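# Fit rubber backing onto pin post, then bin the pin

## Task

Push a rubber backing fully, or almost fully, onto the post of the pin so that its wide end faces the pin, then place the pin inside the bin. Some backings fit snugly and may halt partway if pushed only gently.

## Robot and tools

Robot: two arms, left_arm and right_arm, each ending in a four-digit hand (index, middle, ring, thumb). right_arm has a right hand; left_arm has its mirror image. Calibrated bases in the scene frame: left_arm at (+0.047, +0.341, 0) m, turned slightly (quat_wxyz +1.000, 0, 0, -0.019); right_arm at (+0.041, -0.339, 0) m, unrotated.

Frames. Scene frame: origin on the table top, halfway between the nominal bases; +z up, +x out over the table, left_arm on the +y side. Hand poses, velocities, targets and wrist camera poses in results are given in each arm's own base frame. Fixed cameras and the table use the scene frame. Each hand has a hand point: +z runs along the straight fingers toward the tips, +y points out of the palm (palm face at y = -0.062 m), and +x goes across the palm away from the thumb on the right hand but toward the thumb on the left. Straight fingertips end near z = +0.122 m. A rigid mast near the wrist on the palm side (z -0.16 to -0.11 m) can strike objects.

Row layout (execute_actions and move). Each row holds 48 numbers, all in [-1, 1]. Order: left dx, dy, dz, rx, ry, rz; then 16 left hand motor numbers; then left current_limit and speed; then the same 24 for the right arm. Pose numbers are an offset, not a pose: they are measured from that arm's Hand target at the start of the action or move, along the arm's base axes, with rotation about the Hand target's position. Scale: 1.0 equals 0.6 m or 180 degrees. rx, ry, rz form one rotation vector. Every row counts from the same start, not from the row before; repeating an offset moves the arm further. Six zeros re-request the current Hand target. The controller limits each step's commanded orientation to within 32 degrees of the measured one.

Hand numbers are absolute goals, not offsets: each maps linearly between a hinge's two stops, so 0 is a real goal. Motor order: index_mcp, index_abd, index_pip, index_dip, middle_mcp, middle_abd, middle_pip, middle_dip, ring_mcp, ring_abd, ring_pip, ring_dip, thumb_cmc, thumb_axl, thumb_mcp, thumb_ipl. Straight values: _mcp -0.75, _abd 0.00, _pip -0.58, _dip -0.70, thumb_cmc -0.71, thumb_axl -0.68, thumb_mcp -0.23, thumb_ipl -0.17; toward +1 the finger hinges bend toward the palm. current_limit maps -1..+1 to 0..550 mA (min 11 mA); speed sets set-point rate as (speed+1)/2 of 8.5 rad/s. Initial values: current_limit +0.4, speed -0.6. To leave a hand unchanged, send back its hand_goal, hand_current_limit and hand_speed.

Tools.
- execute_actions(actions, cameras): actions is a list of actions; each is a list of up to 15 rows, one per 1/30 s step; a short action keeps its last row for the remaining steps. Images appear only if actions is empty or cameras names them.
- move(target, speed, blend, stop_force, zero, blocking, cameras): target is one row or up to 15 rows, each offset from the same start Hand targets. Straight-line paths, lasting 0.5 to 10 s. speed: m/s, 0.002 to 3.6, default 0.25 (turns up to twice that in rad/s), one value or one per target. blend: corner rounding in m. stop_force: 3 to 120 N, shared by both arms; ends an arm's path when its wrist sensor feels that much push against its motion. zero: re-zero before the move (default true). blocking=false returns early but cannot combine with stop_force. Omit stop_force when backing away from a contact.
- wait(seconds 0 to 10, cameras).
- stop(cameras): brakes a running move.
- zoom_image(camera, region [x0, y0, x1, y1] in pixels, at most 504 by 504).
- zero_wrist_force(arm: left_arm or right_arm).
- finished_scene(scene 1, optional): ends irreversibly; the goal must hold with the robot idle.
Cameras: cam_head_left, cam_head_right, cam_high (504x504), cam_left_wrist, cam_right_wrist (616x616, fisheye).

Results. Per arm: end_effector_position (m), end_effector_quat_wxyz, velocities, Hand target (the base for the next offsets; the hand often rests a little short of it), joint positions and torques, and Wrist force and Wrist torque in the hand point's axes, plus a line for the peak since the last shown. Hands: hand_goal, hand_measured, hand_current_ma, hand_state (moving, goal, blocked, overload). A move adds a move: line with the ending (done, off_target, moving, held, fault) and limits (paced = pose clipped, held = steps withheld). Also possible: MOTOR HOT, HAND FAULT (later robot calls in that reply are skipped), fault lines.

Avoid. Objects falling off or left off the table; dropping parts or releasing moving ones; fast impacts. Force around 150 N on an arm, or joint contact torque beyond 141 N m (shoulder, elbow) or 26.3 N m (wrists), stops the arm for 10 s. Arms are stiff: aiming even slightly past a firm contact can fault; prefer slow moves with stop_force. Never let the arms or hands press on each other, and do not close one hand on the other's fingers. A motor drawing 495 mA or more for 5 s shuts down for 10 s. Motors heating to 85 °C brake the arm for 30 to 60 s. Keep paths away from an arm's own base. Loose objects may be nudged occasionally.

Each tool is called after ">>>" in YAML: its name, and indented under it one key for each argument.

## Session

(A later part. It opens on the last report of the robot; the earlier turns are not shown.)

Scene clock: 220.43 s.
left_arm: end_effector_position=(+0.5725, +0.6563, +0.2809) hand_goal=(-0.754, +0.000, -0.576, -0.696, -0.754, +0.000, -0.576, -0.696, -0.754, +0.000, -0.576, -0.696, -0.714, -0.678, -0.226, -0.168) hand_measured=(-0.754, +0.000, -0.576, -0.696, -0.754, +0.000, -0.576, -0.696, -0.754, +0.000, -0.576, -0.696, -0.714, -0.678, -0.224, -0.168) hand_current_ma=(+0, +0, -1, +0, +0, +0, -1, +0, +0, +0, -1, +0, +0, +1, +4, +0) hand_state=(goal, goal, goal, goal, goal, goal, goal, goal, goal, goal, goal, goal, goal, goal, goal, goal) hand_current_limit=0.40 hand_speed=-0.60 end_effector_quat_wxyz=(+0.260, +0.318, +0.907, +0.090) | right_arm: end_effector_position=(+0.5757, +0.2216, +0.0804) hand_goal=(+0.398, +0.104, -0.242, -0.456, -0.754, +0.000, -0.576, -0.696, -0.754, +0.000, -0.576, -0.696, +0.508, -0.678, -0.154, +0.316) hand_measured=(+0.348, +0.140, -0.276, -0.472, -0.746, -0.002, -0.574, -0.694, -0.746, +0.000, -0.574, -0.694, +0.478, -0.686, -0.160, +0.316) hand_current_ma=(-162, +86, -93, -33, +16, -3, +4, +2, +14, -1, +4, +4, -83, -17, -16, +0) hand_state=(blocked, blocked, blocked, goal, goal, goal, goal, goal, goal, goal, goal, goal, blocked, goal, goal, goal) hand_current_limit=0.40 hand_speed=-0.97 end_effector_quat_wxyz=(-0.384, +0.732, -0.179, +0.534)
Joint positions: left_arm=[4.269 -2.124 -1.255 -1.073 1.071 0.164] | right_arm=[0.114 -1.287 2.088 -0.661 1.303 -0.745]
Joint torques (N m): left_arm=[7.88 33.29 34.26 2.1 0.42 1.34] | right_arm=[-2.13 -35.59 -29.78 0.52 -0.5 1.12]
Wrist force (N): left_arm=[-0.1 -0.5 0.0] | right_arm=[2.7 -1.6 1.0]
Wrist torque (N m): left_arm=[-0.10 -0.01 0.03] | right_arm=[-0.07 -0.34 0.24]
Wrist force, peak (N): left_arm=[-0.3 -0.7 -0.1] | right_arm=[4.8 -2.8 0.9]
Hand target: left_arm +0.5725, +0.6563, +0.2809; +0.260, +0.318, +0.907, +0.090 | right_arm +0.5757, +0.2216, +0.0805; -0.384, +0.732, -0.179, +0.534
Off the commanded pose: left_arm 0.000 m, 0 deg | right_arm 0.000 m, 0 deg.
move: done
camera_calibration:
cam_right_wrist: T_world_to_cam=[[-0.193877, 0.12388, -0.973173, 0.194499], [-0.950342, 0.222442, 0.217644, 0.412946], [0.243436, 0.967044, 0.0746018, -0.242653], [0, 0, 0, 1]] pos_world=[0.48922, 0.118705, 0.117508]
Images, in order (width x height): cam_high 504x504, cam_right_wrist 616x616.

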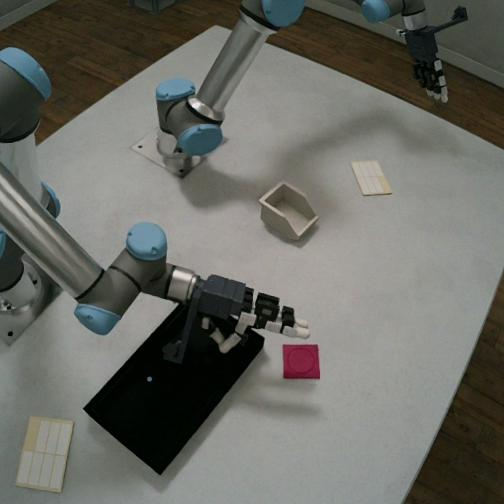

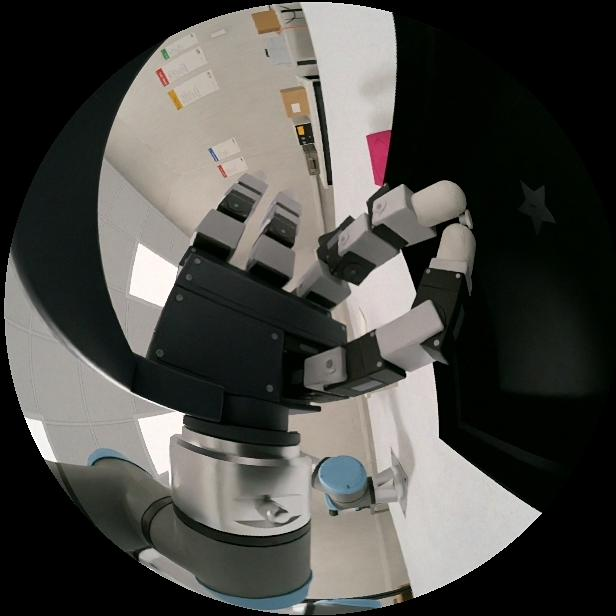

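>>> zero_wrist_force:
  arm: "right_arm"

>>> move:
  target:
    - [0,0,0,0,0,0,-0.754,0,-0.576,-0.696,-0.754,0,-0.576,-0.696,-0.754,0,-0.576,-0.696,-0.714,-0.678,-0.226,-0.168,0.4,-0.6,-0.1032,-0.0732,0,0,0,0,0.3973,0.105,-0.241,-0.4566,-0.754,0,-0.576,-0.696,-0.754,0,-0.576,-0.696,0.508,-0.678,-0.153,0.3167,0.4,-0.97]
    - [0,0,0,0,0,0,-0.754,0,-0.576,-0.696,-0.754,0,-0.576,-0.696,-0.754,0,-0.576,-0.696,-0.714,-0.678,-0.226,-0.168,0.4,-0.6,-0.1032,-0.0732,-0.0333,0,0,0,0.3973,0.105,-0.241,-0.4566,-0.754,0,-0.576,-0.696,-0.754,0,-0.576,-0.696,0.508,-0.678,-0.153,0.3167,0.4,-0.97]
  speed: [0.1, 0.05]
  cameras: ["cam_high", "cam_right_wrist"]

Wrist force sensor zeroed.

Scene clock: 224.67 s.
left_arm: end_effector_position=(+0.5725, +0.6563, +0.2809) hand_goal=(-0.754, +0.000, -0.576, -0.696, -0.754, +0.000, -0.576, -0.696, -0.754, +0.000, -0.576, -0.696, -0.714, -0.678, -0.226, -0.168) hand_measured=(-0.754, +0.000, -0.576, -0.696, -0.754, +0.000, -0.576, -0.696, -0.754, +0.000, -0.576, -0.696, -0.714, -0.678, -0.224, -0.168) hand_current_ma=(+0, +0, -1, +0, +0, +0, -1, +0, +0, +0, -1, +0, +0, +1, +4, +0) hand_state=(goal, goal, goal, goal, goal, goal, goal, goal, goal, goal, goal, goal, goal, goal, goal, goal) hand_current_limit=0.40 hand_speed=-0.60 end_effector_quat_wxyz=(+0.260, +0.318, +0.907, +0.090) | right_arm: end_effector_position=(+0.5137, +0.1777, +0.0605) hand_goal=(+0.398, +0.104, -0.242, -0.456, -0.754, +0.000, -0.576, -0.696, -0.754, +0.000, -0.576, -0.696, +0.508, -0.678, -0.154, +0.316) hand_measured=(+0.348, +0.140, -0.276, -0.472, -0.746, -0.002, -0.574, -0.694, -0.746, +0.000, -0.574, -0.694, +0.478, -0.686, -0.160, +0.316) hand_current_ma=(-162, +85, -93, -33, +16, -3, +4, +2, +14, -1, +4, +4, -83, -17, -16, +0) hand_state=(blocked, blocked, blocked, goal, goal, goal, goal, goal, goal, goal, goal, goal, blocked, goal, goal, goal) hand_current_limit=0.40 hand_speed=-0.97 end_effector_quat_wxyz=(-0.384, +0.732, -0.179, +0.534)
Joint positions: left_arm=[4.269 -2.124 -1.255 -1.073 1.071 0.164] | right_arm=[-0.006 -1.394 2.314 -0.774 1.184 -0.763]
Joint torques (N m): left_arm=[7.93 33.74 34.77 2.08 0.4 1.33] | right_arm=[-2.69 -13.91 1.36 -3.24 0.18 1.38]
Wrist force (N, zeroed by zero_wrist_force on right_arm): left_arm=[-0.5 -0.4 0.2] | right_arm=[0.0 0.1 0.2]
Wrist torque (N m, zeroed by zero_wrist_force on right_arm): left_arm=[-0.09 0.05 0.00] | right_arm=[-0.01 0.00 0.11]
Wrist force, peak (N, zeroed by zero_wrist_force on right_arm): left_arm=[-0.5 -0.7 0.0] | right_arm=[0.1 -0.4 1.0]
Hand target: left_arm +0.5725, +0.6563, +0.2809; +0.260, +0.318, +0.907, +0.090 | right_arm +0.5137, +0.1777, +0.0605; -0.384, +0.732, -0.179, +0.534
Off the commanded pose: left_arm 0.000 m, 0 deg | right_arm 0.000 m, 0 deg.
move: done
camera_calibration:
cam_right_wrist: T_world_to_cam=[[-0.193809, 0.123763, -0.973201, 0.16865], [-0.950356, 0.222476, 0.217552, 0.368207], [0.243439, 0.967051, 0.0745015, -0.183646], [0, 0, 0, 1]] pos_world=[0.42732, 0.0748049, 0.0977087]
Images, in order (width x height): cam_high 504x504, cam_right_wrist 616x616.

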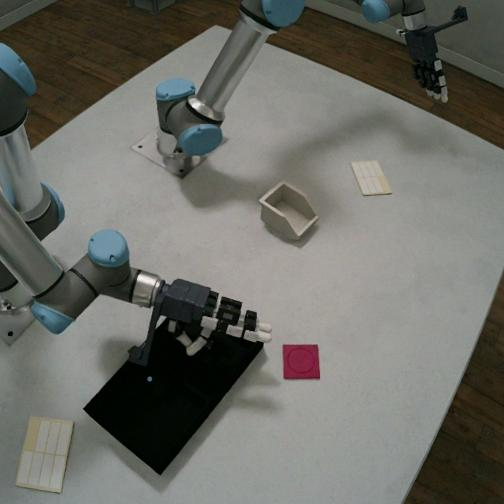

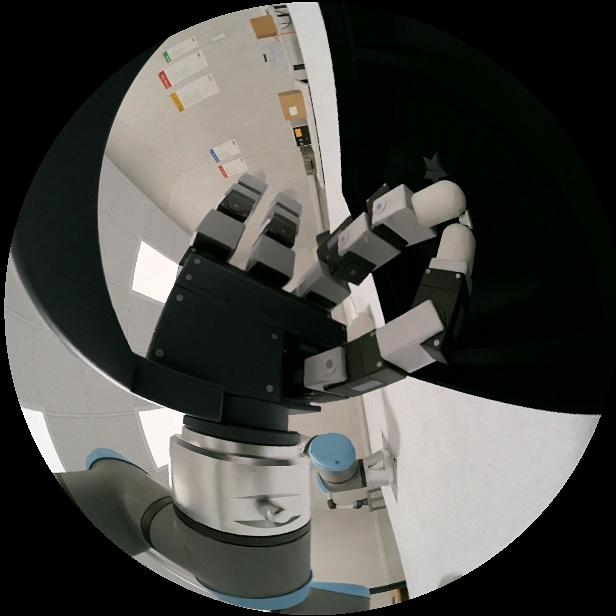

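>>> move:
  target: [0,0,0,0,0,0,-0.754,0,-0.576,-0.696,-0.754,0,-0.576,-0.696,-0.754,0,-0.576,-0.696,-0.714,-0.678,-0.226,-0.168,0.4,-0.6,0,0,-0.0095,0,0,0,0.3973,0.105,-0.241,-0.4566,-0.754,0,-0.576,-0.696,-0.754,0,-0.576,-0.696,0.508,-0.678,-0.153,0.3167,0.4,-0.97]
  speed: 0.01
  stop_force: 3
  cameras: ["cam_right_wrist"]

>>> zoom_image:
  camera: "cam_right_wrist"
  region: [430, 170, 510, 250]

Scene clock: 226.50 s.
left_arm: end_effector_position=(+0.5725, +0.6563, +0.2809) hand_goal=(-0.754, +0.000, -0.576, -0.696, -0.754, +0.000, -0.576, -0.696, -0.754, +0.000, -0.576, -0.696, -0.714, -0.678, -0.226, -0.168) hand_measured=(-0.754, +0.000, -0.576, -0.696, -0.754, +0.000, -0.576, -0.696, -0.754, +0.000, -0.576, -0.696, -0.714, -0.678, -0.224, -0.168) hand_current_ma=(+0, +0, -1, +0, +0, +0, -1, +0, +0, +0, -1, +0, +0, +1, +4, +0) hand_state=(goal, goal, goal, goal, goal, goal, goal, goal, goal, goal, goal, goal, goal, goal, goal, goal) hand_current_limit=0.40 hand_speed=-0.60 end_effector_quat_wxyz=(+0.260, +0.318, +0.907, +0.090) | right_arm: end_effector_position=(+0.5137, +0.1777, +0.0551) hand_goal=(+0.398, +0.104, -0.242, -0.456, -0.754, +0.000, -0.576, -0.696, -0.754, +0.000, -0.576, -0.696, +0.508, -0.678, -0.154, +0.316) hand_measured=(+0.348, +0.140, -0.276, -0.472, -0.746, -0.002, -0.574, -0.694, -0.746, +0.000, -0.574, -0.694, +0.478, -0.686, -0.160, +0.318) hand_current_ma=(-162, +85, -93, -33, +16, -3, +4, +2, +14, -1, +4, +4, -83, -17, -16, +4) hand_state=(blocked, blocked, blocked, goal, goal, goal, goal, goal, goal, goal, goal, goal, blocked, goal, goal, goal) hand_current_limit=0.40 hand_speed=-0.97 end_effector_quat_wxyz=(-0.384, +0.732, -0.179, +0.534)
Joint positions: left_arm=[4.269 -2.124 -1.255 -1.073 1.071 0.164] | right_arm=[-0.006 -1.38 2.319 -0.792 1.184 -0.763]
Joint torques (N m): left_arm=[7.59 33.36 34.93 2.11 0.46 1.32] | right_arm=[11.05 -29.34 -19.5 0.95 0.42 1.07]
Wrist force (N, zeroed by zero_wrist_force on right_arm): left_arm=[-0.1 -0.5 0.0] | right_arm=[1.3 -2.5 0.3]
Wrist torque (N m, zeroed by zero_wrist_force on right_arm): left_arm=[-0.10 -0.01 0.04] | right_arm=[-0.21 -0.05 0.05]
Wrist force, peak (N, zeroed by zero_wrist_force on right_arm): left_arm=[-0.2 -0.7 0.1] | right_arm=[2.0 -3.8 0.4]
Hand target: left_arm +0.5725, +0.6563, +0.2809; +0.260, +0.318, +0.907, +0.090 | right_arm +0.5137, +0.1777, +0.0552; -0.384, +0.732, -0.179, +0.534
Off the commanded pose: left_arm 0.000 m, 0 deg | right_arm 0.000 m, 0 deg.
move: contact (right_arm)
camera_calibration:
cam_right_wrist: T_world_to_cam=[[-0.193901, 0.123786, -0.97318, 0.163431], [-0.950337, 0.222463, 0.217646, 0.369366], [0.243438, 0.967051, 0.0745024, -0.183243], [0, 0, 0, 1]] pos_world=[0.42732, 0.074805, 0.0923085]
Images, in order (width x height): cam_right_wrist 616x616.

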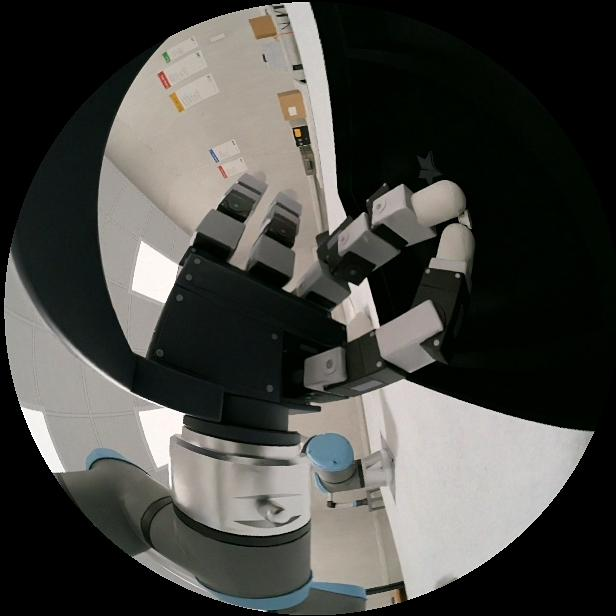

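Scaled by 6.300 from the camera's 616x616 image, which has a finer 880x880 frame.

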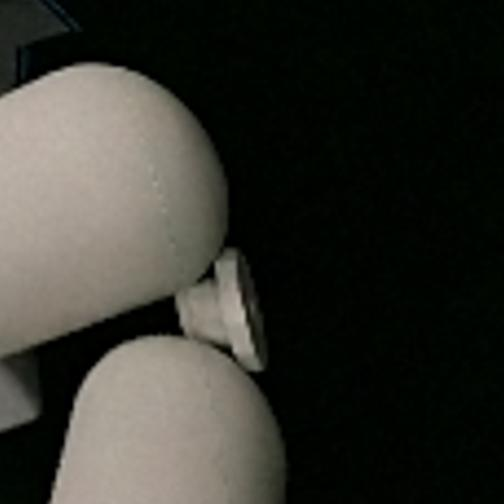

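>>> move:
  target: [0,0,0,0,0,0,-0.754,0,-0.576,-0.696,-0.754,0,-0.576,-0.696,-0.754,0,-0.576,-0.696,-0.714,-0.678,-0.226,-0.168,0.4,-0.6,-0.00157,-0.00648,-0.001,0,0,0,0.3973,0.105,-0.241,-0.4566,-0.754,0,-0.576,-0.696,-0.754,0,-0.576,-0.696,0.508,-0.678,-0.153,0.3167,0.4,-0.97]
  speed: 0.01
  cameras: ["cam_right_wrist"]

>>> zoom_image:
  camera: "cam_right_wrist"
  region: [430, 170, 510, 250]

Scene clock: 227.60 s.
left_arm: end_effector_position=(+0.5725, +0.6563, +0.2809) hand_goal=(-0.754, +0.000, -0.576, -0.696, -0.754, +0.000, -0.576, -0.696, -0.754, +0.000, -0.576, -0.696, -0.714, -0.678, -0.226, -0.168) hand_measured=(-0.754, +0.000, -0.576, -0.696, -0.754, +0.000, -0.576, -0.696, -0.754, +0.000, -0.576, -0.696, -0.714, -0.678, -0.224, -0.168) hand_current_ma=(+0, +0, -1, +0, +0, +0, -1, +0, +0, +0, -1, +0, +0, +1, +4, +0) hand_state=(goal, goal, goal, goal, goal, goal, goal, goal, goal, goal, goal, goal, goal, goal, goal, goal) hand_current_limit=0.40 hand_speed=-0.60 end_effector_quat_wxyz=(+0.260, +0.318, +0.907, +0.090) | right_arm: end_effector_position=(+0.5128, +0.1739, +0.0546) hand_goal=(+0.398, +0.104, -0.242, -0.456, -0.754, +0.000, -0.576, -0.696, -0.754, +0.000, -0.576, -0.696, +0.508, -0.678, -0.154, +0.316) hand_measured=(+0.348, +0.140, -0.276, -0.472, -0.746, -0.002, -0.574, -0.694, -0.746, +0.000, -0.574, -0.694, +0.478, -0.684, -0.160, +0.322) hand_current_ma=(-162, +85, -93, -33, +16, -3, +4, +2, +14, -1, +4, +4, -80, -14, -14, +15) hand_state=(blocked, blocked, blocked, goal, goal, goal, goal, goal, goal, goal, goal, goal, blocked, goal, goal, goal) hand_current_limit=0.40 hand_speed=-0.97 end_effector_quat_wxyz=(-0.384, +0.732, -0.179, +0.534)
Joint positions: left_arm=[4.269 -2.124 -1.255 -1.073 1.071 0.164] | right_arm=[-0.019 -1.384 2.326 -0.795 1.171 -0.765]
Joint torques (N m): left_arm=[7.97 33.78 34.33 2.07 0.42 1.29] | right_arm=[-10.64 -28.13 3.66 -2.58 -1.27 -1.29]
Wrist force (N, zeroed by zero_wrist_force on right_arm): left_arm=[-0.2 -0.5 0.0] | right_arm=[2.7 -5.2 -0.1]
Wrist torque (N m, zeroed by zero_wrist_force on right_arm): left_arm=[-0.10 0.01 0.03] | right_arm=[-0.42 -0.11 0.08]
Wrist force, peak (N, zeroed by zero_wrist_force on right_arm): left_arm=[-0.4 -0.5 0.2] | right_arm=[2.8 -5.6 -0.7]
Hand target: left_arm +0.5725, +0.6563, +0.2809; +0.260, +0.318, +0.907, +0.090 | right_arm +0.5128, +0.1738, +0.0546; -0.384, +0.732, -0.179, +0.534
Off the commanded pose: left_arm 0.000 m, 0 deg | right_arm 0.000 m, 0 deg.
move: done
camera_calibration:
cam_right_wrist: T_world_to_cam=[[-0.193809, 0.123763, -0.973201, 0.163119], [-0.950356, 0.222476, 0.217552, 0.369524], [0.243439, 0.967051, 0.0745015, -0.179208], [0, 0, 0, 1]] pos_world=[0.42642, 0.0709049, 0.0917087]
Images, in order (width x height): cam_right_wrist 616x616.

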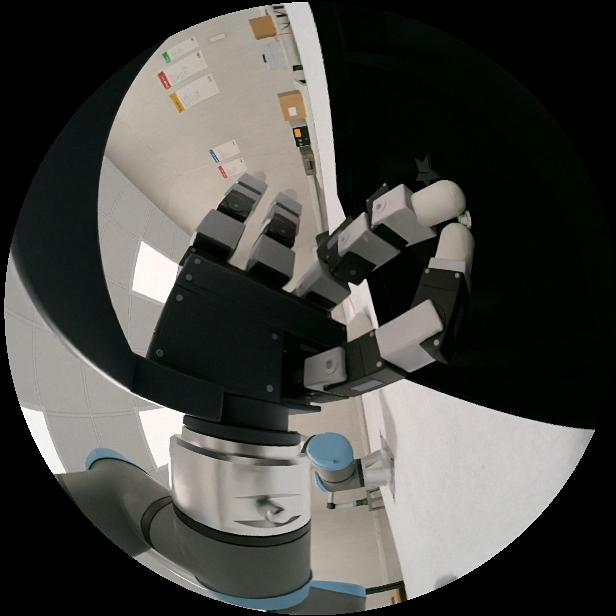

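Scaled by 6.300 from the camera's 616x616 image, which has a finer 880x880 frame.

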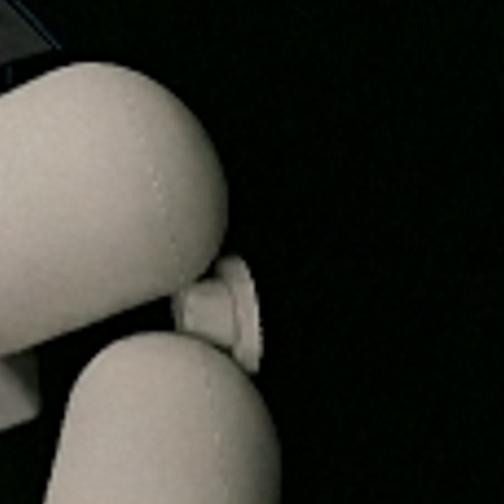

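>>> move:
  target: [0,0,0,0,0,0,-0.754,0,-0.576,-0.696,-0.754,0,-0.576,-0.696,-0.754,0,-0.576,-0.696,-0.714,-0.678,-0.226,-0.168,0.4,-0.6,-0.00157,-0.00648,-0.0003,0,0,0,0.3973,0.105,-0.241,-0.4566,-0.754,0,-0.576,-0.696,-0.754,0,-0.576,-0.696,0.508,-0.678,-0.153,0.3167,0.4,-0.97]
  speed: 0.01
  cameras: ["cam_right_wrist"]

>>> zoom_image:
  camera: "cam_right_wrist"
  region: [430, 170, 510, 250]

Scene clock: 228.67 s.
left_arm: end_effector_position=(+0.5725, +0.6563, +0.2809) hand_goal=(-0.754, +0.000, -0.576, -0.696, -0.754, +0.000, -0.576, -0.696, -0.754, +0.000, -0.576, -0.696, -0.714, -0.678, -0.226, -0.168) hand_measured=(-0.754, +0.000, -0.576, -0.696, -0.754, +0.000, -0.576, -0.696, -0.754, +0.000, -0.576, -0.696, -0.714, -0.678, -0.224, -0.168) hand_current_ma=(+0, +0, -1, +0, +0, +0, -1, +0, +0, +0, -1, +0, +0, +1, +4, +0) hand_state=(goal, goal, goal, goal, goal, goal, goal, goal, goal, goal, goal, goal, goal, goal, goal, goal) hand_current_limit=0.40 hand_speed=-0.60 end_effector_quat_wxyz=(+0.260, +0.318, +0.907, +0.090) | right_arm: end_effector_position=(+0.5119, +0.1700, +0.0544) hand_goal=(+0.398, +0.104, -0.242, -0.456, -0.754, +0.000, -0.576, -0.696, -0.754, +0.000, -0.576, -0.696, +0.508, -0.678, -0.154, +0.316) hand_measured=(+0.348, +0.140, -0.276, -0.472, -0.746, -0.002, -0.574, -0.694, -0.746, +0.000, -0.574, -0.694, +0.478, -0.684, -0.158, +0.318) hand_current_ma=(-162, +85, -93, -33, +16, -3, +4, +2, +14, -1, +4, +4, -80, -11, -7, +2) hand_state=(blocked, blocked, blocked, goal, goal, goal, goal, goal, goal, goal, goal, goal, blocked, goal, goal, goal) hand_current_limit=0.40 hand_speed=-0.97 end_effector_quat_wxyz=(-0.384, +0.732, -0.179, +0.534)
Joint positions: left_arm=[4.269 -2.124 -1.255 -1.073 1.071 0.164] | right_arm=[-0.032 -1.388 2.332 -0.796 1.158 -0.767]
Joint torques (N m): left_arm=[7.72 33.84 34.58 2.11 0.47 1.32] | right_arm=[-13.86 -28.28 1.82 -2.73 -1.26 -1.54]
Wrist force (N, zeroed by zero_wrist_force on right_arm): left_arm=[-0.2 -0.5 0.1] | right_arm=[1.5 -3.9 0.6]
Wrist torque (N m, zeroed by zero_wrist_force on right_arm): left_arm=[-0.11 0.02 0.03] | right_arm=[-0.34 -0.06 0.17]
Wrist force, peak (N, zeroed by zero_wrist_force on right_arm): left_arm=[-0.4 -0.6 0.0] | right_arm=[3.2 -5.5 0.2]
Hand target: left_arm +0.5725, +0.6563, +0.2809; +0.260, +0.318, +0.907, +0.090 | right_arm +0.5119, +0.1699, +0.0544; -0.384, +0.732, -0.179, +0.534
Off the commanded pose: left_arm 0.000 m, 0 deg | right_arm 0.000 m, 0 deg.
move: done
camera_calibration:
cam_right_wrist: T_world_to_cam=[[-0.193809, 0.123763, -0.973201, 0.163201], [-0.950356, 0.222476, 0.217552, 0.369463], [0.243439, 0.967051, 0.0745015, -0.175275], [0, 0, 0, 1]] pos_world=[0.42542, 0.0671049, 0.0915087]
Images, in order (width x height): cam_right_wrist 616x616.

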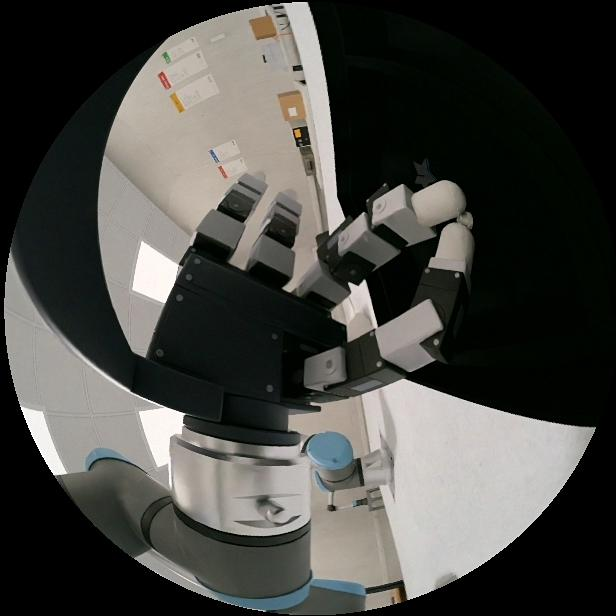

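Scaled by 6.300 from the camera's 616x616 image, which has a finer 880x880 frame.

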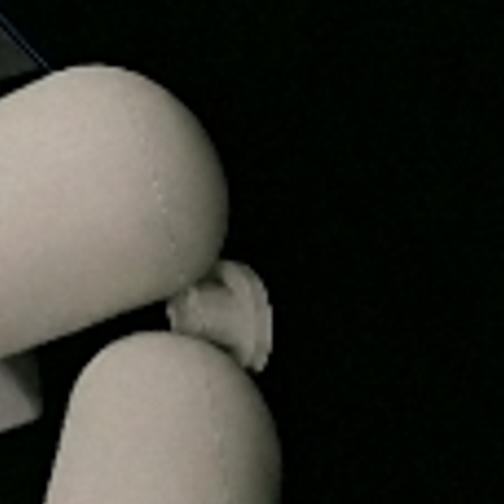

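>>> move:
  target: [0,0,0,0,0,0,-0.754,0,-0.576,-0.696,-0.754,0,-0.576,-0.696,-0.754,0,-0.576,-0.696,-0.714,-0.678,-0.226,-0.168,0.4,-0.6,-0.00157,-0.00648,-0.0008,0,0,0,0.3973,0.105,-0.241,-0.4566,-0.754,0,-0.576,-0.696,-0.754,0,-0.576,-0.696,0.508,-0.678,-0.153,0.3167,0.4,-0.97]
  speed: 0.01
  cameras: ["cam_right_wrist"]

>>> zoom_image:
  camera: "cam_right_wrist"
  region: [430, 170, 510, 250]

Scene clock: 229.67 s.
left_arm: end_effector_position=(+0.5725, +0.6563, +0.2809) hand_goal=(-0.754, +0.000, -0.576, -0.696, -0.754, +0.000, -0.576, -0.696, -0.754, +0.000, -0.576, -0.696, -0.714, -0.678, -0.226, -0.168) hand_measured=(-0.754, +0.000, -0.576, -0.696, -0.754, +0.000, -0.576, -0.696, -0.754, +0.000, -0.576, -0.696, -0.714, -0.678, -0.224, -0.168) hand_current_ma=(+0, +0, -1, +0, +0, +0, -1, +0, +0, +0, -1, +0, +0, +1, +4, +0) hand_state=(goal, goal, goal, goal, goal, goal, goal, goal, goal, goal, goal, goal, goal, goal, goal, goal) hand_current_limit=0.40 hand_speed=-0.60 end_effector_quat_wxyz=(+0.260, +0.318, +0.907, +0.090) | right_arm: end_effector_position=(+0.5109, +0.1661, +0.0539) hand_goal=(+0.398, +0.104, -0.242, -0.456, -0.754, +0.000, -0.576, -0.696, -0.754, +0.000, -0.576, -0.696, +0.508, -0.678, -0.154, +0.316) hand_measured=(+0.348, +0.140, -0.276, -0.472, -0.746, -0.002, -0.574, -0.694, -0.746, +0.000, -0.574, -0.694, +0.478, -0.684, -0.158, +0.318) hand_current_ma=(-162, +85, -93, -33, +16, -3, +4, +2, +14, -1, +4, +4, -79, -11, -7, +4) hand_state=(blocked, blocked, blocked, goal, goal, goal, goal, goal, goal, goal, goal, goal, blocked, goal, goal, goal) hand_current_limit=0.40 hand_speed=-0.97 end_effector_quat_wxyz=(-0.384, +0.732, -0.179, +0.534)
Joint positions: left_arm=[4.269 -2.124 -1.255 -1.073 1.071 0.164] | right_arm=[-0.046 -1.391 2.339 -0.799 1.145 -0.769]
Joint torques (N m): left_arm=[7.89 34.63 35.3 2.14 0.52 1.37] | right_arm=[-10.78 -26.67 4.01 -2.31 -0.86 -1.65]
Wrist force (N, zeroed by zero_wrist_force on right_arm): left_arm=[-0.2 -0.4 -0.2] | right_arm=[2.8 -8.9 0.4]
Wrist torque (N m, zeroed by zero_wrist_force on right_arm): left_arm=[-0.07 0.01 0.03] | right_arm=[-0.77 -0.22 0.23]
Wrist force, peak (N, zeroed by zero_wrist_force on right_arm): left_arm=[-0.2 -0.6 -0.2] | right_arm=[3.0 -8.9 0.3]
Hand target: left_arm +0.5725, +0.6563, +0.2809; +0.260, +0.318, +0.907, +0.090 | right_arm +0.5109, +0.1660, +0.0539; -0.384, +0.732, -0.179, +0.534
Off the commanded pose: left_arm 0.000 m, 0 deg | right_arm 0.000 m, 0 deg.
move: done
camera_calibration:
cam_right_wrist: T_world_to_cam=[[-0.193809, 0.123763, -0.973201, 0.163023], [-0.950356, 0.222476, 0.217552, 0.369584], [0.243439, 0.967051, 0.0745015, -0.171247], [0, 0, 0, 1]] pos_world=[0.42452, 0.0632049, 0.0910087]
Images, in order (width x height): cam_right_wrist 616x616.

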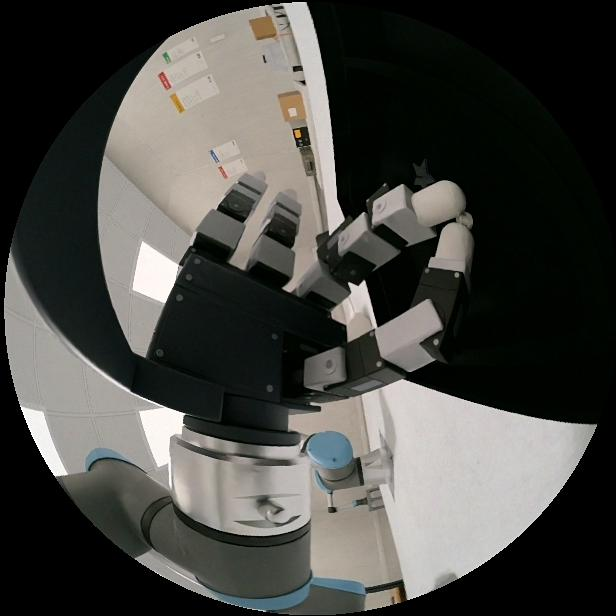

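Scaled by 6.300 from the camera's 616x616 image, which has a finer 880x880 frame.

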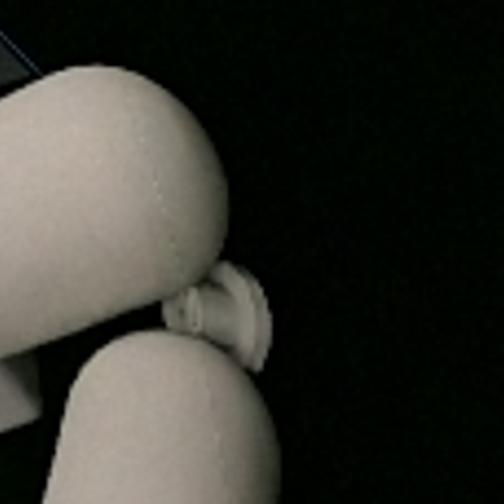

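>>> move:
  target:
    - [0,0,0,0,0,0,-0.754,0,-0.576,-0.696,-0.754,0,-0.576,-0.696,-0.754,0,-0.576,-0.696,-0.714,-0.678,-0.226,-0.168,0.4,-0.6,0,0,0.0008,0,0,0,0.3973,0.105,-0.241,-0.4566,-0.754,0,-0.576,-0.696,-0.754,0,-0.576,-0.696,0.508,-0.678,-0.153,0.3167,0.4,-0.97]
    - [0,0,0,0,0,0,-0.754,0,-0.576,-0.696,-0.754,0,-0.576,-0.696,-0.754,0,-0.576,-0.696,-0.714,-0.678,-0.226,-0.168,0.4,-0.6,0,0,0.0008,0,0,0,0.3442,0.1355,-0.2948,-0.4843,-0.754,0,-0.576,-0.696,-0.754,0,-0.576,-0.696,0.4827,-0.678,-0.2256,0.3192,0.4,-0.97]
  speed: 0.01
  cameras: ["cam_right_wrist", "cam_high"]

>>> zoom_image:
  camera: "cam_right_wrist"
  region: [430, 170, 510, 250]

>>> zoom_image:
  camera: "cam_high"
  region: [160, 320, 220, 380]

Scene clock: 232.27 s.
left_arm: end_effector_position=(+0.5725, +0.6563, +0.2809) hand_goal=(-0.754, +0.000, -0.576, -0.696, -0.754, +0.000, -0.576, -0.696, -0.754, +0.000, -0.576, -0.696, -0.714, -0.678, -0.226, -0.168) hand_measured=(-0.754, +0.000, -0.576, -0.696, -0.754, +0.000, -0.576, -0.696, -0.754, +0.000, -0.576, -0.696, -0.714, -0.678, -0.224, -0.168) hand_current_ma=(+0, +0, -1, +0, +0, +0, -1, +0, +0, +0, -1, +0, +0, +1, +4, +0) hand_state=(goal, goal, goal, goal, goal, goal, goal, goal, goal, goal, goal, goal, goal, goal, goal, goal) hand_current_limit=0.40 hand_speed=-0.60 end_effector_quat_wxyz=(+0.260, +0.318, +0.907, +0.090) | right_arm: end_effector_position=(+0.5109, +0.1660, +0.0544) hand_goal=(+0.344, +0.136, -0.294, -0.484, -0.754, +0.000, -0.576, -0.696, -0.754, +0.000, -0.576, -0.696, +0.482, -0.678, -0.226, +0.320) hand_measured=(+0.346, +0.136, -0.292, -0.484, -0.746, -0.002, -0.574, -0.694, -0.746, +0.000, -0.574, -0.694, +0.478, -0.678, -0.204, +0.322) hand_current_ma=(+4, +0, +2, -1, +16, -3, +4, +2, +14, -1, +4, +4, -5, -1, +78, +3) hand_state=(goal, goal, goal, goal, goal, goal, goal, goal, goal, goal, goal, goal, goal, goal, moving, goal) hand_current_limit=0.40 hand_speed=-0.97 end_effector_quat_wxyz=(-0.384, +0.732, -0.179, +0.534)
Joint positions: left_arm=[4.269 -2.124 -1.255 -1.073 1.071 0.164] | right_arm=[-0.046 -1.393 2.339 -0.797 1.145 -0.769]
Joint torques (N m): left_arm=[8.07 34.39 34.36 2.06 0.46 1.16] | right_arm=[-9.97 -28.51 -25.31 0 -1.28 -1.04]
Wrist force (N, zeroed by zero_wrist_force on right_arm): left_arm=[-0.4 -0.5 0.0] | right_arm=[0.6 -0.8 0.9]
Wrist torque (N m, zeroed by zero_wrist_force on right_arm): left_arm=[-0.10 0.03 0.02] | right_arm=[-0.04 -0.04 0.13]
Wrist force, peak (N, zeroed by zero_wrist_force on right_arm): left_arm=[-0.3 -0.7 -0.1] | right_arm=[3.0 -9.2 0.3]
Hand target: left_arm +0.5725, +0.6563, +0.2809; +0.260, +0.318, +0.907, +0.090 | right_arm +0.5109, +0.1660, +0.0544; -0.384, +0.732, -0.179, +0.534
Off the commanded pose: left_arm 0.000 m, 0 deg | right_arm 0.000 m, 0 deg.
move: done
camera_calibration:
cam_right_wrist: T_world_to_cam=[[-0.193901, 0.123786, -0.97318, 0.163558], [-0.950337, 0.222463, 0.217646, 0.369482], [0.243438, 0.967051, 0.0745024, -0.171188], [0, 0, 0, 1]] pos_world=[0.42452, 0.063105, 0.0915085]
Images, in order (width x height): cam_high 504x504, cam_right_wrist 616x616.

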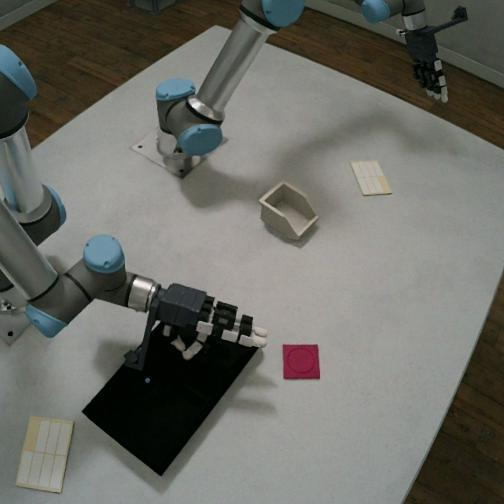

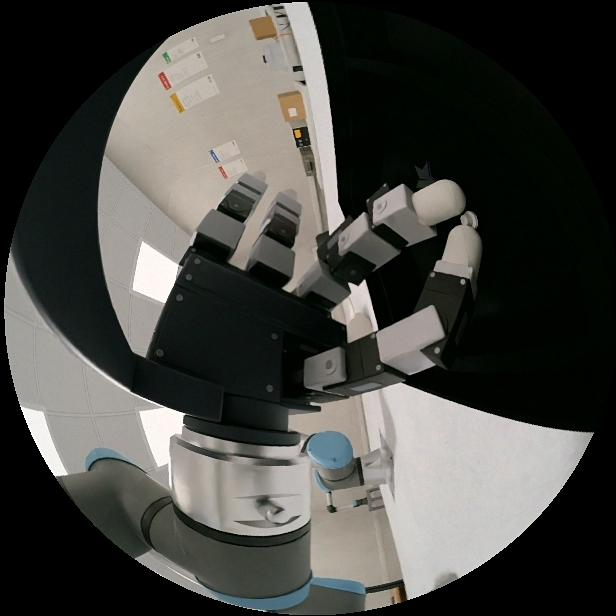

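Scaled by 6.300 from the camera's 616x616 image, which has a finer 880x880 frame.

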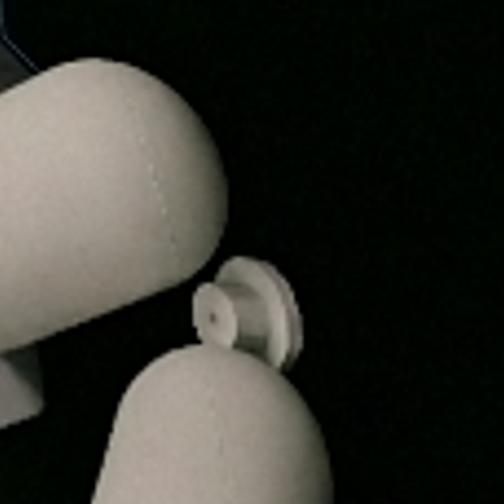

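Scaled by 8.400 from the camera's 504x504 image, which has a finer 720x720 frame.

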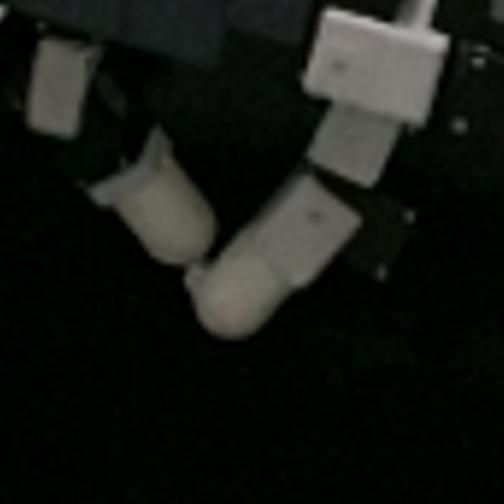

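>>> move:
  target:
    - [0,0,0,0,0,0,-0.754,0,-0.576,-0.696,-0.754,0,-0.576,-0.696,-0.754,0,-0.576,-0.696,-0.714,-0.678,-0.226,-0.168,0.4,-0.6,-0.0003,-0.0013,0.0003,0,0,0,0.3442,0.1355,-0.2948,-0.4843,-0.754,0,-0.576,-0.696,-0.754,0,-0.576,-0.696,0.4827,-0.678,-0.2256,0.3192,0.4,-0.97]
    - [0,0,0,0,0,0,-0.754,0,-0.576,-0.696,-0.754,0,-0.576,-0.696,-0.754,0,-0.576,-0.696,-0.714,-0.678,-0.226,-0.168,0.4,-0.6,-0.0003,-0.0013,-0.001,0,0,0,0.3442,0.1355,-0.2948,-0.4843,-0.754,0,-0.576,-0.696,-0.754,0,-0.576,-0.696,0.4827,-0.678,-0.2256,0.3192,0.4,-0.97]
  speed: 0.01
  cameras: ["cam_right_wrist"]

>>> zoom_image:
  camera: "cam_right_wrist"
  region: [430, 170, 510, 250]

Scene clock: 233.90 s.
left_arm: end_effector_position=(+0.5725, +0.6563, +0.2809) hand_goal=(-0.754, +0.000, -0.576, -0.696, -0.754, +0.000, -0.576, -0.696, -0.754, +0.000, -0.576, -0.696, -0.714, -0.678, -0.226, -0.168) hand_measured=(-0.754, +0.000, -0.576, -0.696, -0.754, +0.000, -0.576, -0.696, -0.754, +0.000, -0.576, -0.696, -0.714, -0.678, -0.224, -0.168) hand_current_ma=(+0, +0, -1, +0, +0, +0, -1, +0, +0, +0, -1, +0, +0, +1, +4, +0) hand_state=(goal, goal, goal, goal, goal, goal, goal, goal, goal, goal, goal, goal, goal, goal, goal, goal) hand_current_limit=0.40 hand_speed=-0.60 end_effector_quat_wxyz=(+0.260, +0.318, +0.907, +0.090) | right_arm: end_effector_position=(+0.5107, +0.1653, +0.0539) hand_goal=(+0.344, +0.136, -0.294, -0.484, -0.754, +0.000, -0.576, -0.696, -0.754, +0.000, -0.576, -0.696, +0.482, -0.678, -0.226, +0.320) hand_measured=(+0.346, +0.136, -0.292, -0.484, -0.746, -0.002, -0.574, -0.694, -0.746, +0.000, -0.574, -0.694, +0.480, -0.678, -0.210, +0.328) hand_current_ma=(+4, +0, +2, -1, +16, -3, +4, +2, +14, -1, +4, +4, -2, -1, +46, +20) hand_state=(goal, goal, goal, goal, goal, goal, goal, goal, goal, goal, goal, goal, goal, goal, goal, goal) hand_current_limit=0.40 hand_speed=-0.97 end_effector_quat_wxyz=(-0.384, +0.732, -0.179, +0.534)
Joint positions: left_arm=[4.269 -2.124 -1.255 -1.073 1.071 0.164] | right_arm=[-0.048 -1.392 2.34 -0.799 1.142 -0.77]
Joint torques (N m): left_arm=[8.31 34.28 33.96 2.19 0.44 1.38] | right_arm=[-13.57 -12.42 1.46 -2.75 -1.16 -1.59]
Wrist force (N, zeroed by zero_wrist_force on right_arm): left_arm=[-0.3 -0.5 0.0] | right_arm=[1.6 -7.6 -0.9]
Wrist torque (N m, zeroed by zero_wrist_force on right_arm): left_arm=[-0.10 0.01 0.02] | right_arm=[-0.67 -0.15 0.23]
Wrist force, peak (N, zeroed by zero_wrist_force on right_arm): left_arm=[-0.5 -0.5 0.0] | right_arm=[1.6 -7.6 -0.9]
Hand target: left_arm +0.5725, +0.6563, +0.2809; +0.260, +0.318, +0.907, +0.090 | right_arm +0.5107, +0.1653, +0.0538; -0.384, +0.732, -0.179, +0.534
Off the commanded pose: left_arm 0.000 m, 0 deg | right_arm 0.000 m, 0 deg.
move: done
camera_calibration:
cam_right_wrist: T_world_to_cam=[[-0.193784, 0.123857, -0.973194, 0.163079], [-0.950361, 0.222455, 0.217549, 0.369598], [0.243437, 0.967044, 0.0746009, -0.170336], [0, 0, 0, 1]] pos_world=[0.42432, 0.0623051, 0.0910087]
Images, in order (width x height): cam_right_wrist 616x616.

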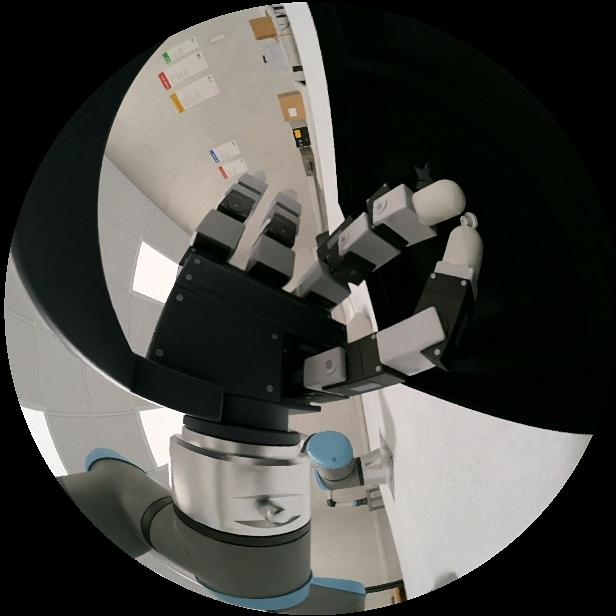

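Scaled by 6.300 from the camera's 616x616 image, which has a finer 880x880 frame.

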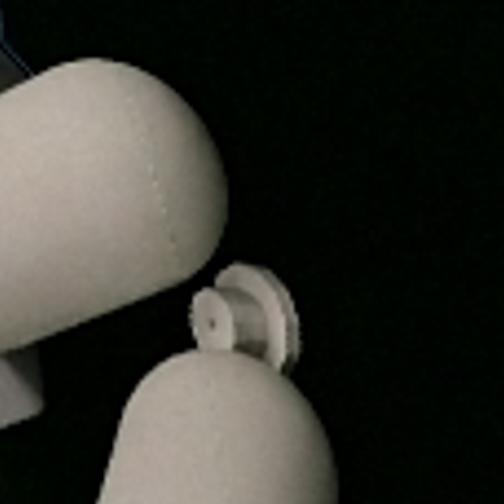

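>>> move:
  target:
    - [0,0,0,0,0,0,-0.754,0,-0.576,-0.696,-0.754,0,-0.576,-0.696,-0.754,0,-0.576,-0.696,-0.714,-0.678,-0.226,-0.168,0.4,-0.6,0,0,0.0006,0,0,0,0.3442,0.1355,-0.2948,-0.4843,-0.754,0,-0.576,-0.696,-0.754,0,-0.576,-0.696,0.4827,-0.678,-0.2256,0.3192,0.4,-0.97]
    - [0,0,0,0,0,0,-0.754,0,-0.576,-0.696,-0.754,0,-0.576,-0.696,-0.754,0,-0.576,-0.696,-0.714,-0.678,-0.226,-0.168,0.4,-0.6,0,0,0.0006,0,0,0,0.3973,0.105,-0.241,-0.4566,-0.754,0,-0.576,-0.696,-0.754,0,-0.576,-0.696,0.508,-0.678,-0.153,0.3167,0.4,-0.97]
  speed: 0.01

>>> wait:
  seconds: 0.7
  cameras: ["cam_right_wrist"]

>>> zoom_image:
  camera: "cam_right_wrist"
  region: [430, 170, 510, 250]

Scene clock: 235.70 s.
left_arm: end_effector_position=(+0.5725, +0.6563, +0.2809) hand_goal=(-0.754, +0.000, -0.576, -0.696, -0.754, +0.000, -0.576, -0.696, -0.754, +0.000, -0.576, -0.696, -0.714, -0.678, -0.226, -0.168) hand_measured=(-0.754, +0.000, -0.576, -0.696, -0.754, +0.000, -0.576, -0.696, -0.754, +0.000, -0.576, -0.696, -0.714, -0.678, -0.224, -0.168) hand_current_ma=(+0, +0, -1, +0, +0, +0, -1, +0, +0, +0, -1, +0, +0, +1, +4, +0) hand_state=(goal, goal, goal, goal, goal, goal, goal, goal, goal, goal, goal, goal, goal, goal, goal, goal) hand_current_limit=0.40 hand_speed=-0.60 end_effector_quat_wxyz=(+0.260, +0.318, +0.907, +0.090) | right_arm: end_effector_position=(+0.5107, +0.1653, +0.0542) hand_goal=(+0.398, +0.104, -0.242, -0.456, -0.754, +0.000, -0.576, -0.696, -0.754, +0.000, -0.576, -0.696, +0.508, -0.678, -0.154, +0.316) hand_measured=(+0.350, +0.120, -0.280, -0.468, -0.746, -0.002, -0.574, -0.694, -0.746, +0.000, -0.574, -0.694, +0.482, -0.678, -0.206, +0.324) hand_current_ma=(-153, +31, -108, -26, +16, -3, +4, +2, +14, -1, +4, +4, -70, -1, -85, +20) hand_state=(moving, goal, blocked, goal, goal, goal, goal, goal, goal, goal, goal, goal, blocked, goal, moving, goal) hand_current_limit=0.40 hand_speed=-0.97 end_effector_quat_wxyz=(-0.384, +0.732, -0.179, +0.534)
Joint positions: left_arm=[4.269 -2.124 -1.255 -1.073 1.071 0.164] | right_arm=[-0.049 -1.393 2.34 -0.798 1.142 -0.77]
Joint torques (N m): left_arm=[8.2 33.99 34.07 2.14 0.43 1.28] | right_arm=[-10.64 -29.16 -26.66 0.8 -0.91 -1.3]
Wrist force (N, zeroed by zero_wrist_force on right_arm): left_arm=[-0.1 -0.4 0.0] | right_arm=[1.2 -4.4 -1.1]
Wrist torque (N m, zeroed by zero_wrist_force on right_arm): left_arm=[-0.09 -0.01 0.05] | right_arm=[-0.41 -0.13 0.17]
Wrist force, peak (N, zeroed by zero_wrist_force on right_arm): left_arm=[-0.4 -0.6 0.0] | right_arm=[1.8 -8.8 -0.8]
Hand target: left_arm +0.5725, +0.6563, +0.2809; +0.260, +0.318, +0.907, +0.090 | right_arm +0.5107, +0.1653, +0.0542; -0.384, +0.732, -0.179, +0.534
Off the commanded pose: left_arm 0.000 m, 0 deg | right_arm 0.000 m, 0 deg.
move: done

Scene clock: 236.40 s.
left_arm: end_effector_position=(+0.5725, +0.6563, +0.2809) hand_goal=(-0.754, +0.000, -0.576, -0.696, -0.754, +0.000, -0.576, -0.696, -0.754, +0.000, -0.576, -0.696, -0.714, -0.678, -0.226, -0.168) hand_measured=(-0.754, +0.000, -0.576, -0.696, -0.754, +0.000, -0.576, -0.696, -0.754, +0.000, -0.576, -0.696, -0.714, -0.678, -0.224, -0.168) hand_current_ma=(+0, +0, -1, +0, +0, +0, -1, +0, +0, +0, -1, +0, +0, +1, +4, +0) hand_state=(goal, goal, goal, goal, goal, goal, goal, goal, goal, goal, goal, goal, goal, goal, goal, goal) hand_current_limit=0.40 hand_speed=-0.60 end_effector_quat_wxyz=(+0.260, +0.318, +0.907, +0.090) | right_arm: end_effector_position=(+0.5107, +0.1653, +0.0542) hand_goal=(+0.398, +0.104, -0.242, -0.456, -0.754, +0.000, -0.576, -0.696, -0.754, +0.000, -0.576, -0.696, +0.508, -0.678, -0.154, +0.316) hand_measured=(+0.350, +0.120, -0.280, -0.468, -0.746, -0.002, -0.574, -0.694, -0.746, +0.000, -0.574, -0.694, +0.482, -0.680, -0.202, +0.320) hand_current_ma=(-150, +31, -106, -26, +16, -3, +4, +2, +14, -1, +4, +4, -67, -3, -192, +7) hand_state=(blocked, goal, blocked, goal, goal, goal, goal, goal, goal, goal, goal, goal, blocked, goal, blocked, goal) hand_current_limit=0.40 hand_speed=-0.97 end_effector_quat_wxyz=(-0.384, +0.732, -0.179, +0.534)
Joint positions: left_arm=[4.269 -2.124 -1.255 -1.073 1.071 0.164] | right_arm=[-0.049 -1.393 2.34 -0.798 1.142 -0.77]
Joint torques (N m): left_arm=[8.67 33.84 34.65 2.15 0.39 1.43] | right_arm=[-8.67 -27.36 -25.7 0.22 -0.79 -1.2]
Wrist force (N, zeroed by zero_wrist_force on right_arm): left_arm=[-0.3 -0.5 0.0] | right_arm=[1.8 -5.1 -2.0]
Wrist torque (N m, zeroed by zero_wrist_force on right_arm): left_arm=[-0.10 0.01 0.03] | right_arm=[-0.48 -0.21 0.19]
Wrist force, peak (N, zeroed by zero_wrist_force on right_arm): left_arm=[-0.4 -0.6 0.1] | right_arm=[1.8 -5.7 -2.3]
Hand target: left_arm +0.5725, +0.6563, +0.2809; +0.260, +0.318, +0.907, +0.090 | right_arm +0.5107, +0.1653, +0.0542; -0.384, +0.732, -0.179, +0.534
Off the commanded pose: left_arm 0.000 m, 0 deg | right_arm 0.000 m, 0 deg.
wait: 0.70 s; at rest by 0.17 s
camera_calibration:
cam_right_wrist: T_world_to_cam=[[-0.193809, 0.123763, -0.973201, 0.163388], [-0.950356, 0.222476, 0.217552, 0.369529], [0.243439, 0.967051, 0.0745015, -0.17035], [0, 0, 0, 1]] pos_world=[0.42432, 0.0623049, 0.0913087]
Images, in order (width x height): cam_right_wrist 616x616.

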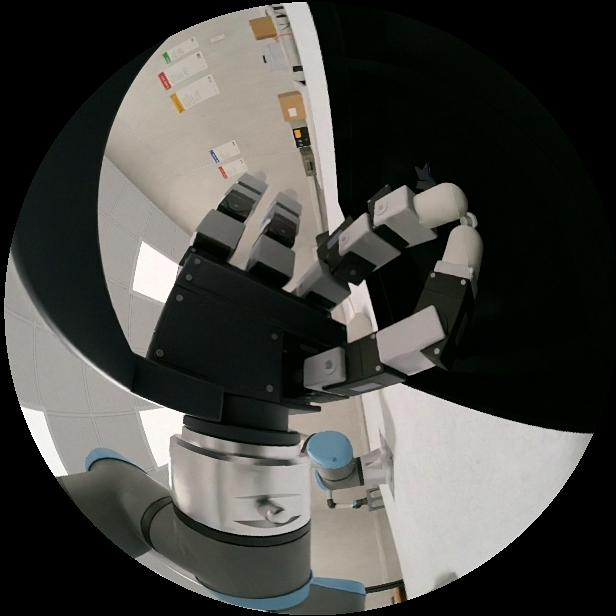

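Scaled by 6.300 from the camera's 616x616 image, which has a finer 880x880 frame.

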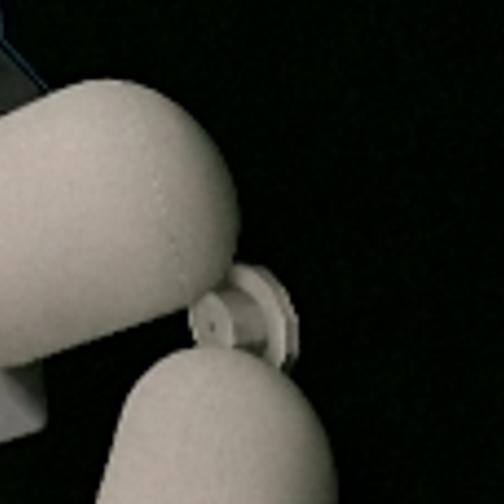

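>>> move:
  target: [0,0,0,0,0,0,-0.754,0,-0.576,-0.696,-0.754,0,-0.576,-0.696,-0.754,0,-0.576,-0.696,-0.714,-0.678,-0.226,-0.168,0.4,-0.6,0,0,0.0167,0,0,0,0.3973,0.105,-0.241,-0.4566,-0.754,0,-0.576,-0.696,-0.754,0,-0.576,-0.696,0.508,-0.678,-0.153,0.3167,0.4,-0.97]
  speed: 0.015
  cameras: ["cam_right_wrist"]

>>> zoom_image:
  camera: "cam_right_wrist"
  region: [430, 170, 510, 250]

Scene clock: 237.73 s.
left_arm: end_effector_position=(+0.5725, +0.6563, +0.2809) hand_goal=(-0.754, +0.000, -0.576, -0.696, -0.754, +0.000, -0.576, -0.696, -0.754, +0.000, -0.576, -0.696, -0.714, -0.678, -0.226, -0.168) hand_measured=(-0.754, +0.000, -0.576, -0.696, -0.754, +0.000, -0.576, -0.696, -0.754, +0.000, -0.576, -0.696, -0.714, -0.678, -0.224, -0.168) hand_current_ma=(+0, +0, -1, +0, +0, +0, -1, +0, +0, +0, -1, +0, +0, +1, +4, +0) hand_state=(goal, goal, goal, goal, goal, goal, goal, goal, goal, goal, goal, goal, goal, goal, goal, goal) hand_current_limit=0.40 hand_speed=-0.60 end_effector_quat_wxyz=(+0.260, +0.318, +0.907, +0.090) | right_arm: end_effector_position=(+0.5107, +0.1653, +0.0641) hand_goal=(+0.398, +0.104, -0.242, -0.456, -0.754, +0.000, -0.576, -0.696, -0.754, +0.000, -0.576, -0.696, +0.508, -0.678, -0.154, +0.316) hand_measured=(+0.350, +0.120, -0.280, -0.468, -0.746, -0.002, -0.574, -0.694, -0.746, +0.000, -0.574, -0.694, +0.480, -0.684, -0.190, +0.312) hand_current_ma=(-150, +31, -106, -26, +16, -3, +4, +2, +14, -1, +4, +4, -71, -12, -132, -7) hand_state=(blocked, goal, blocked, goal, goal, goal, goal, goal, goal, goal, goal, goal, blocked, goal, blocked, goal) hand_current_limit=0.40 hand_speed=-0.97 end_effector_quat_wxyz=(-0.384, +0.732, -0.179, +0.534)
Joint positions: left_arm=[4.269 -2.124 -1.255 -1.073 1.071 0.164] | right_arm=[-0.049 -1.419 2.331 -0.763 1.142 -0.77]
Joint torques (N m): left_arm=[7.59 33.84 34.66 2.07 0.53 1.31] | right_arm=[-4.58 -27.94 -27.98 0.74 -0.49 0.86]
Wrist force (N, zeroed by zero_wrist_force on right_arm): left_arm=[-0.4 -0.5 0.0] | right_arm=[0.3 -0.2 0.2]
Wrist torque (N m, zeroed by zero_wrist_force on right_arm): left_arm=[-0.09 0.03 0.02] | right_arm=[-0.03 -0.03 0.13]
Wrist force, peak (N, zeroed by zero_wrist_force on right_arm): left_arm=[-0.3 -0.6 0.2] | right_arm=[1.5 -5.4 -2.6]
Hand target: left_arm +0.5725, +0.6563, +0.2809; +0.260, +0.318, +0.907, +0.090 | right_arm +0.5107, +0.1653, +0.0642; -0.384, +0.732, -0.179, +0.534
Off the commanded pose: left_arm 0.000 m, 0 deg | right_arm 0.000 m, 0 deg.
move: done
camera_calibration:
cam_right_wrist: T_world_to_cam=[[-0.193809, 0.123763, -0.973201, 0.173022], [-0.950356, 0.222476, 0.217552, 0.367375], [0.243439, 0.967051, 0.0745015, -0.171088], [0, 0, 0, 1]] pos_world=[0.42432, 0.0623049, 0.101209]
Images, in order (width x height): cam_right_wrist 616x616.

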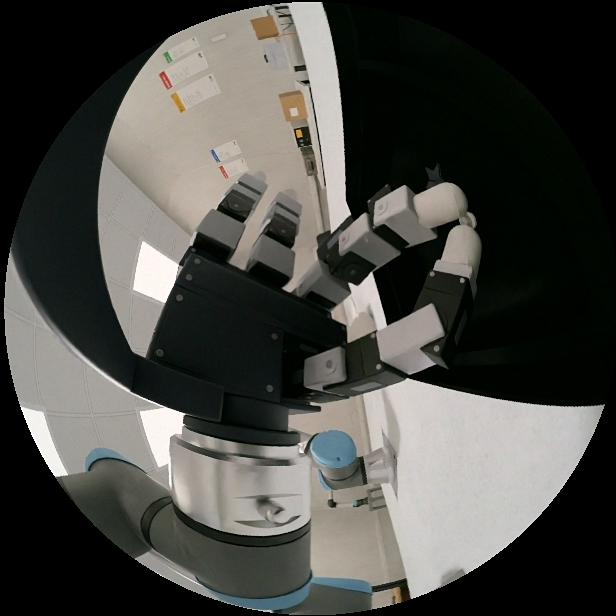

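Scaled by 6.300 from the camera's 616x616 image, which has a finer 880x880 frame.

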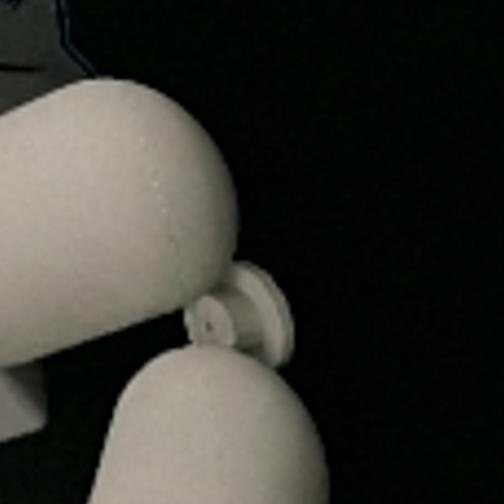

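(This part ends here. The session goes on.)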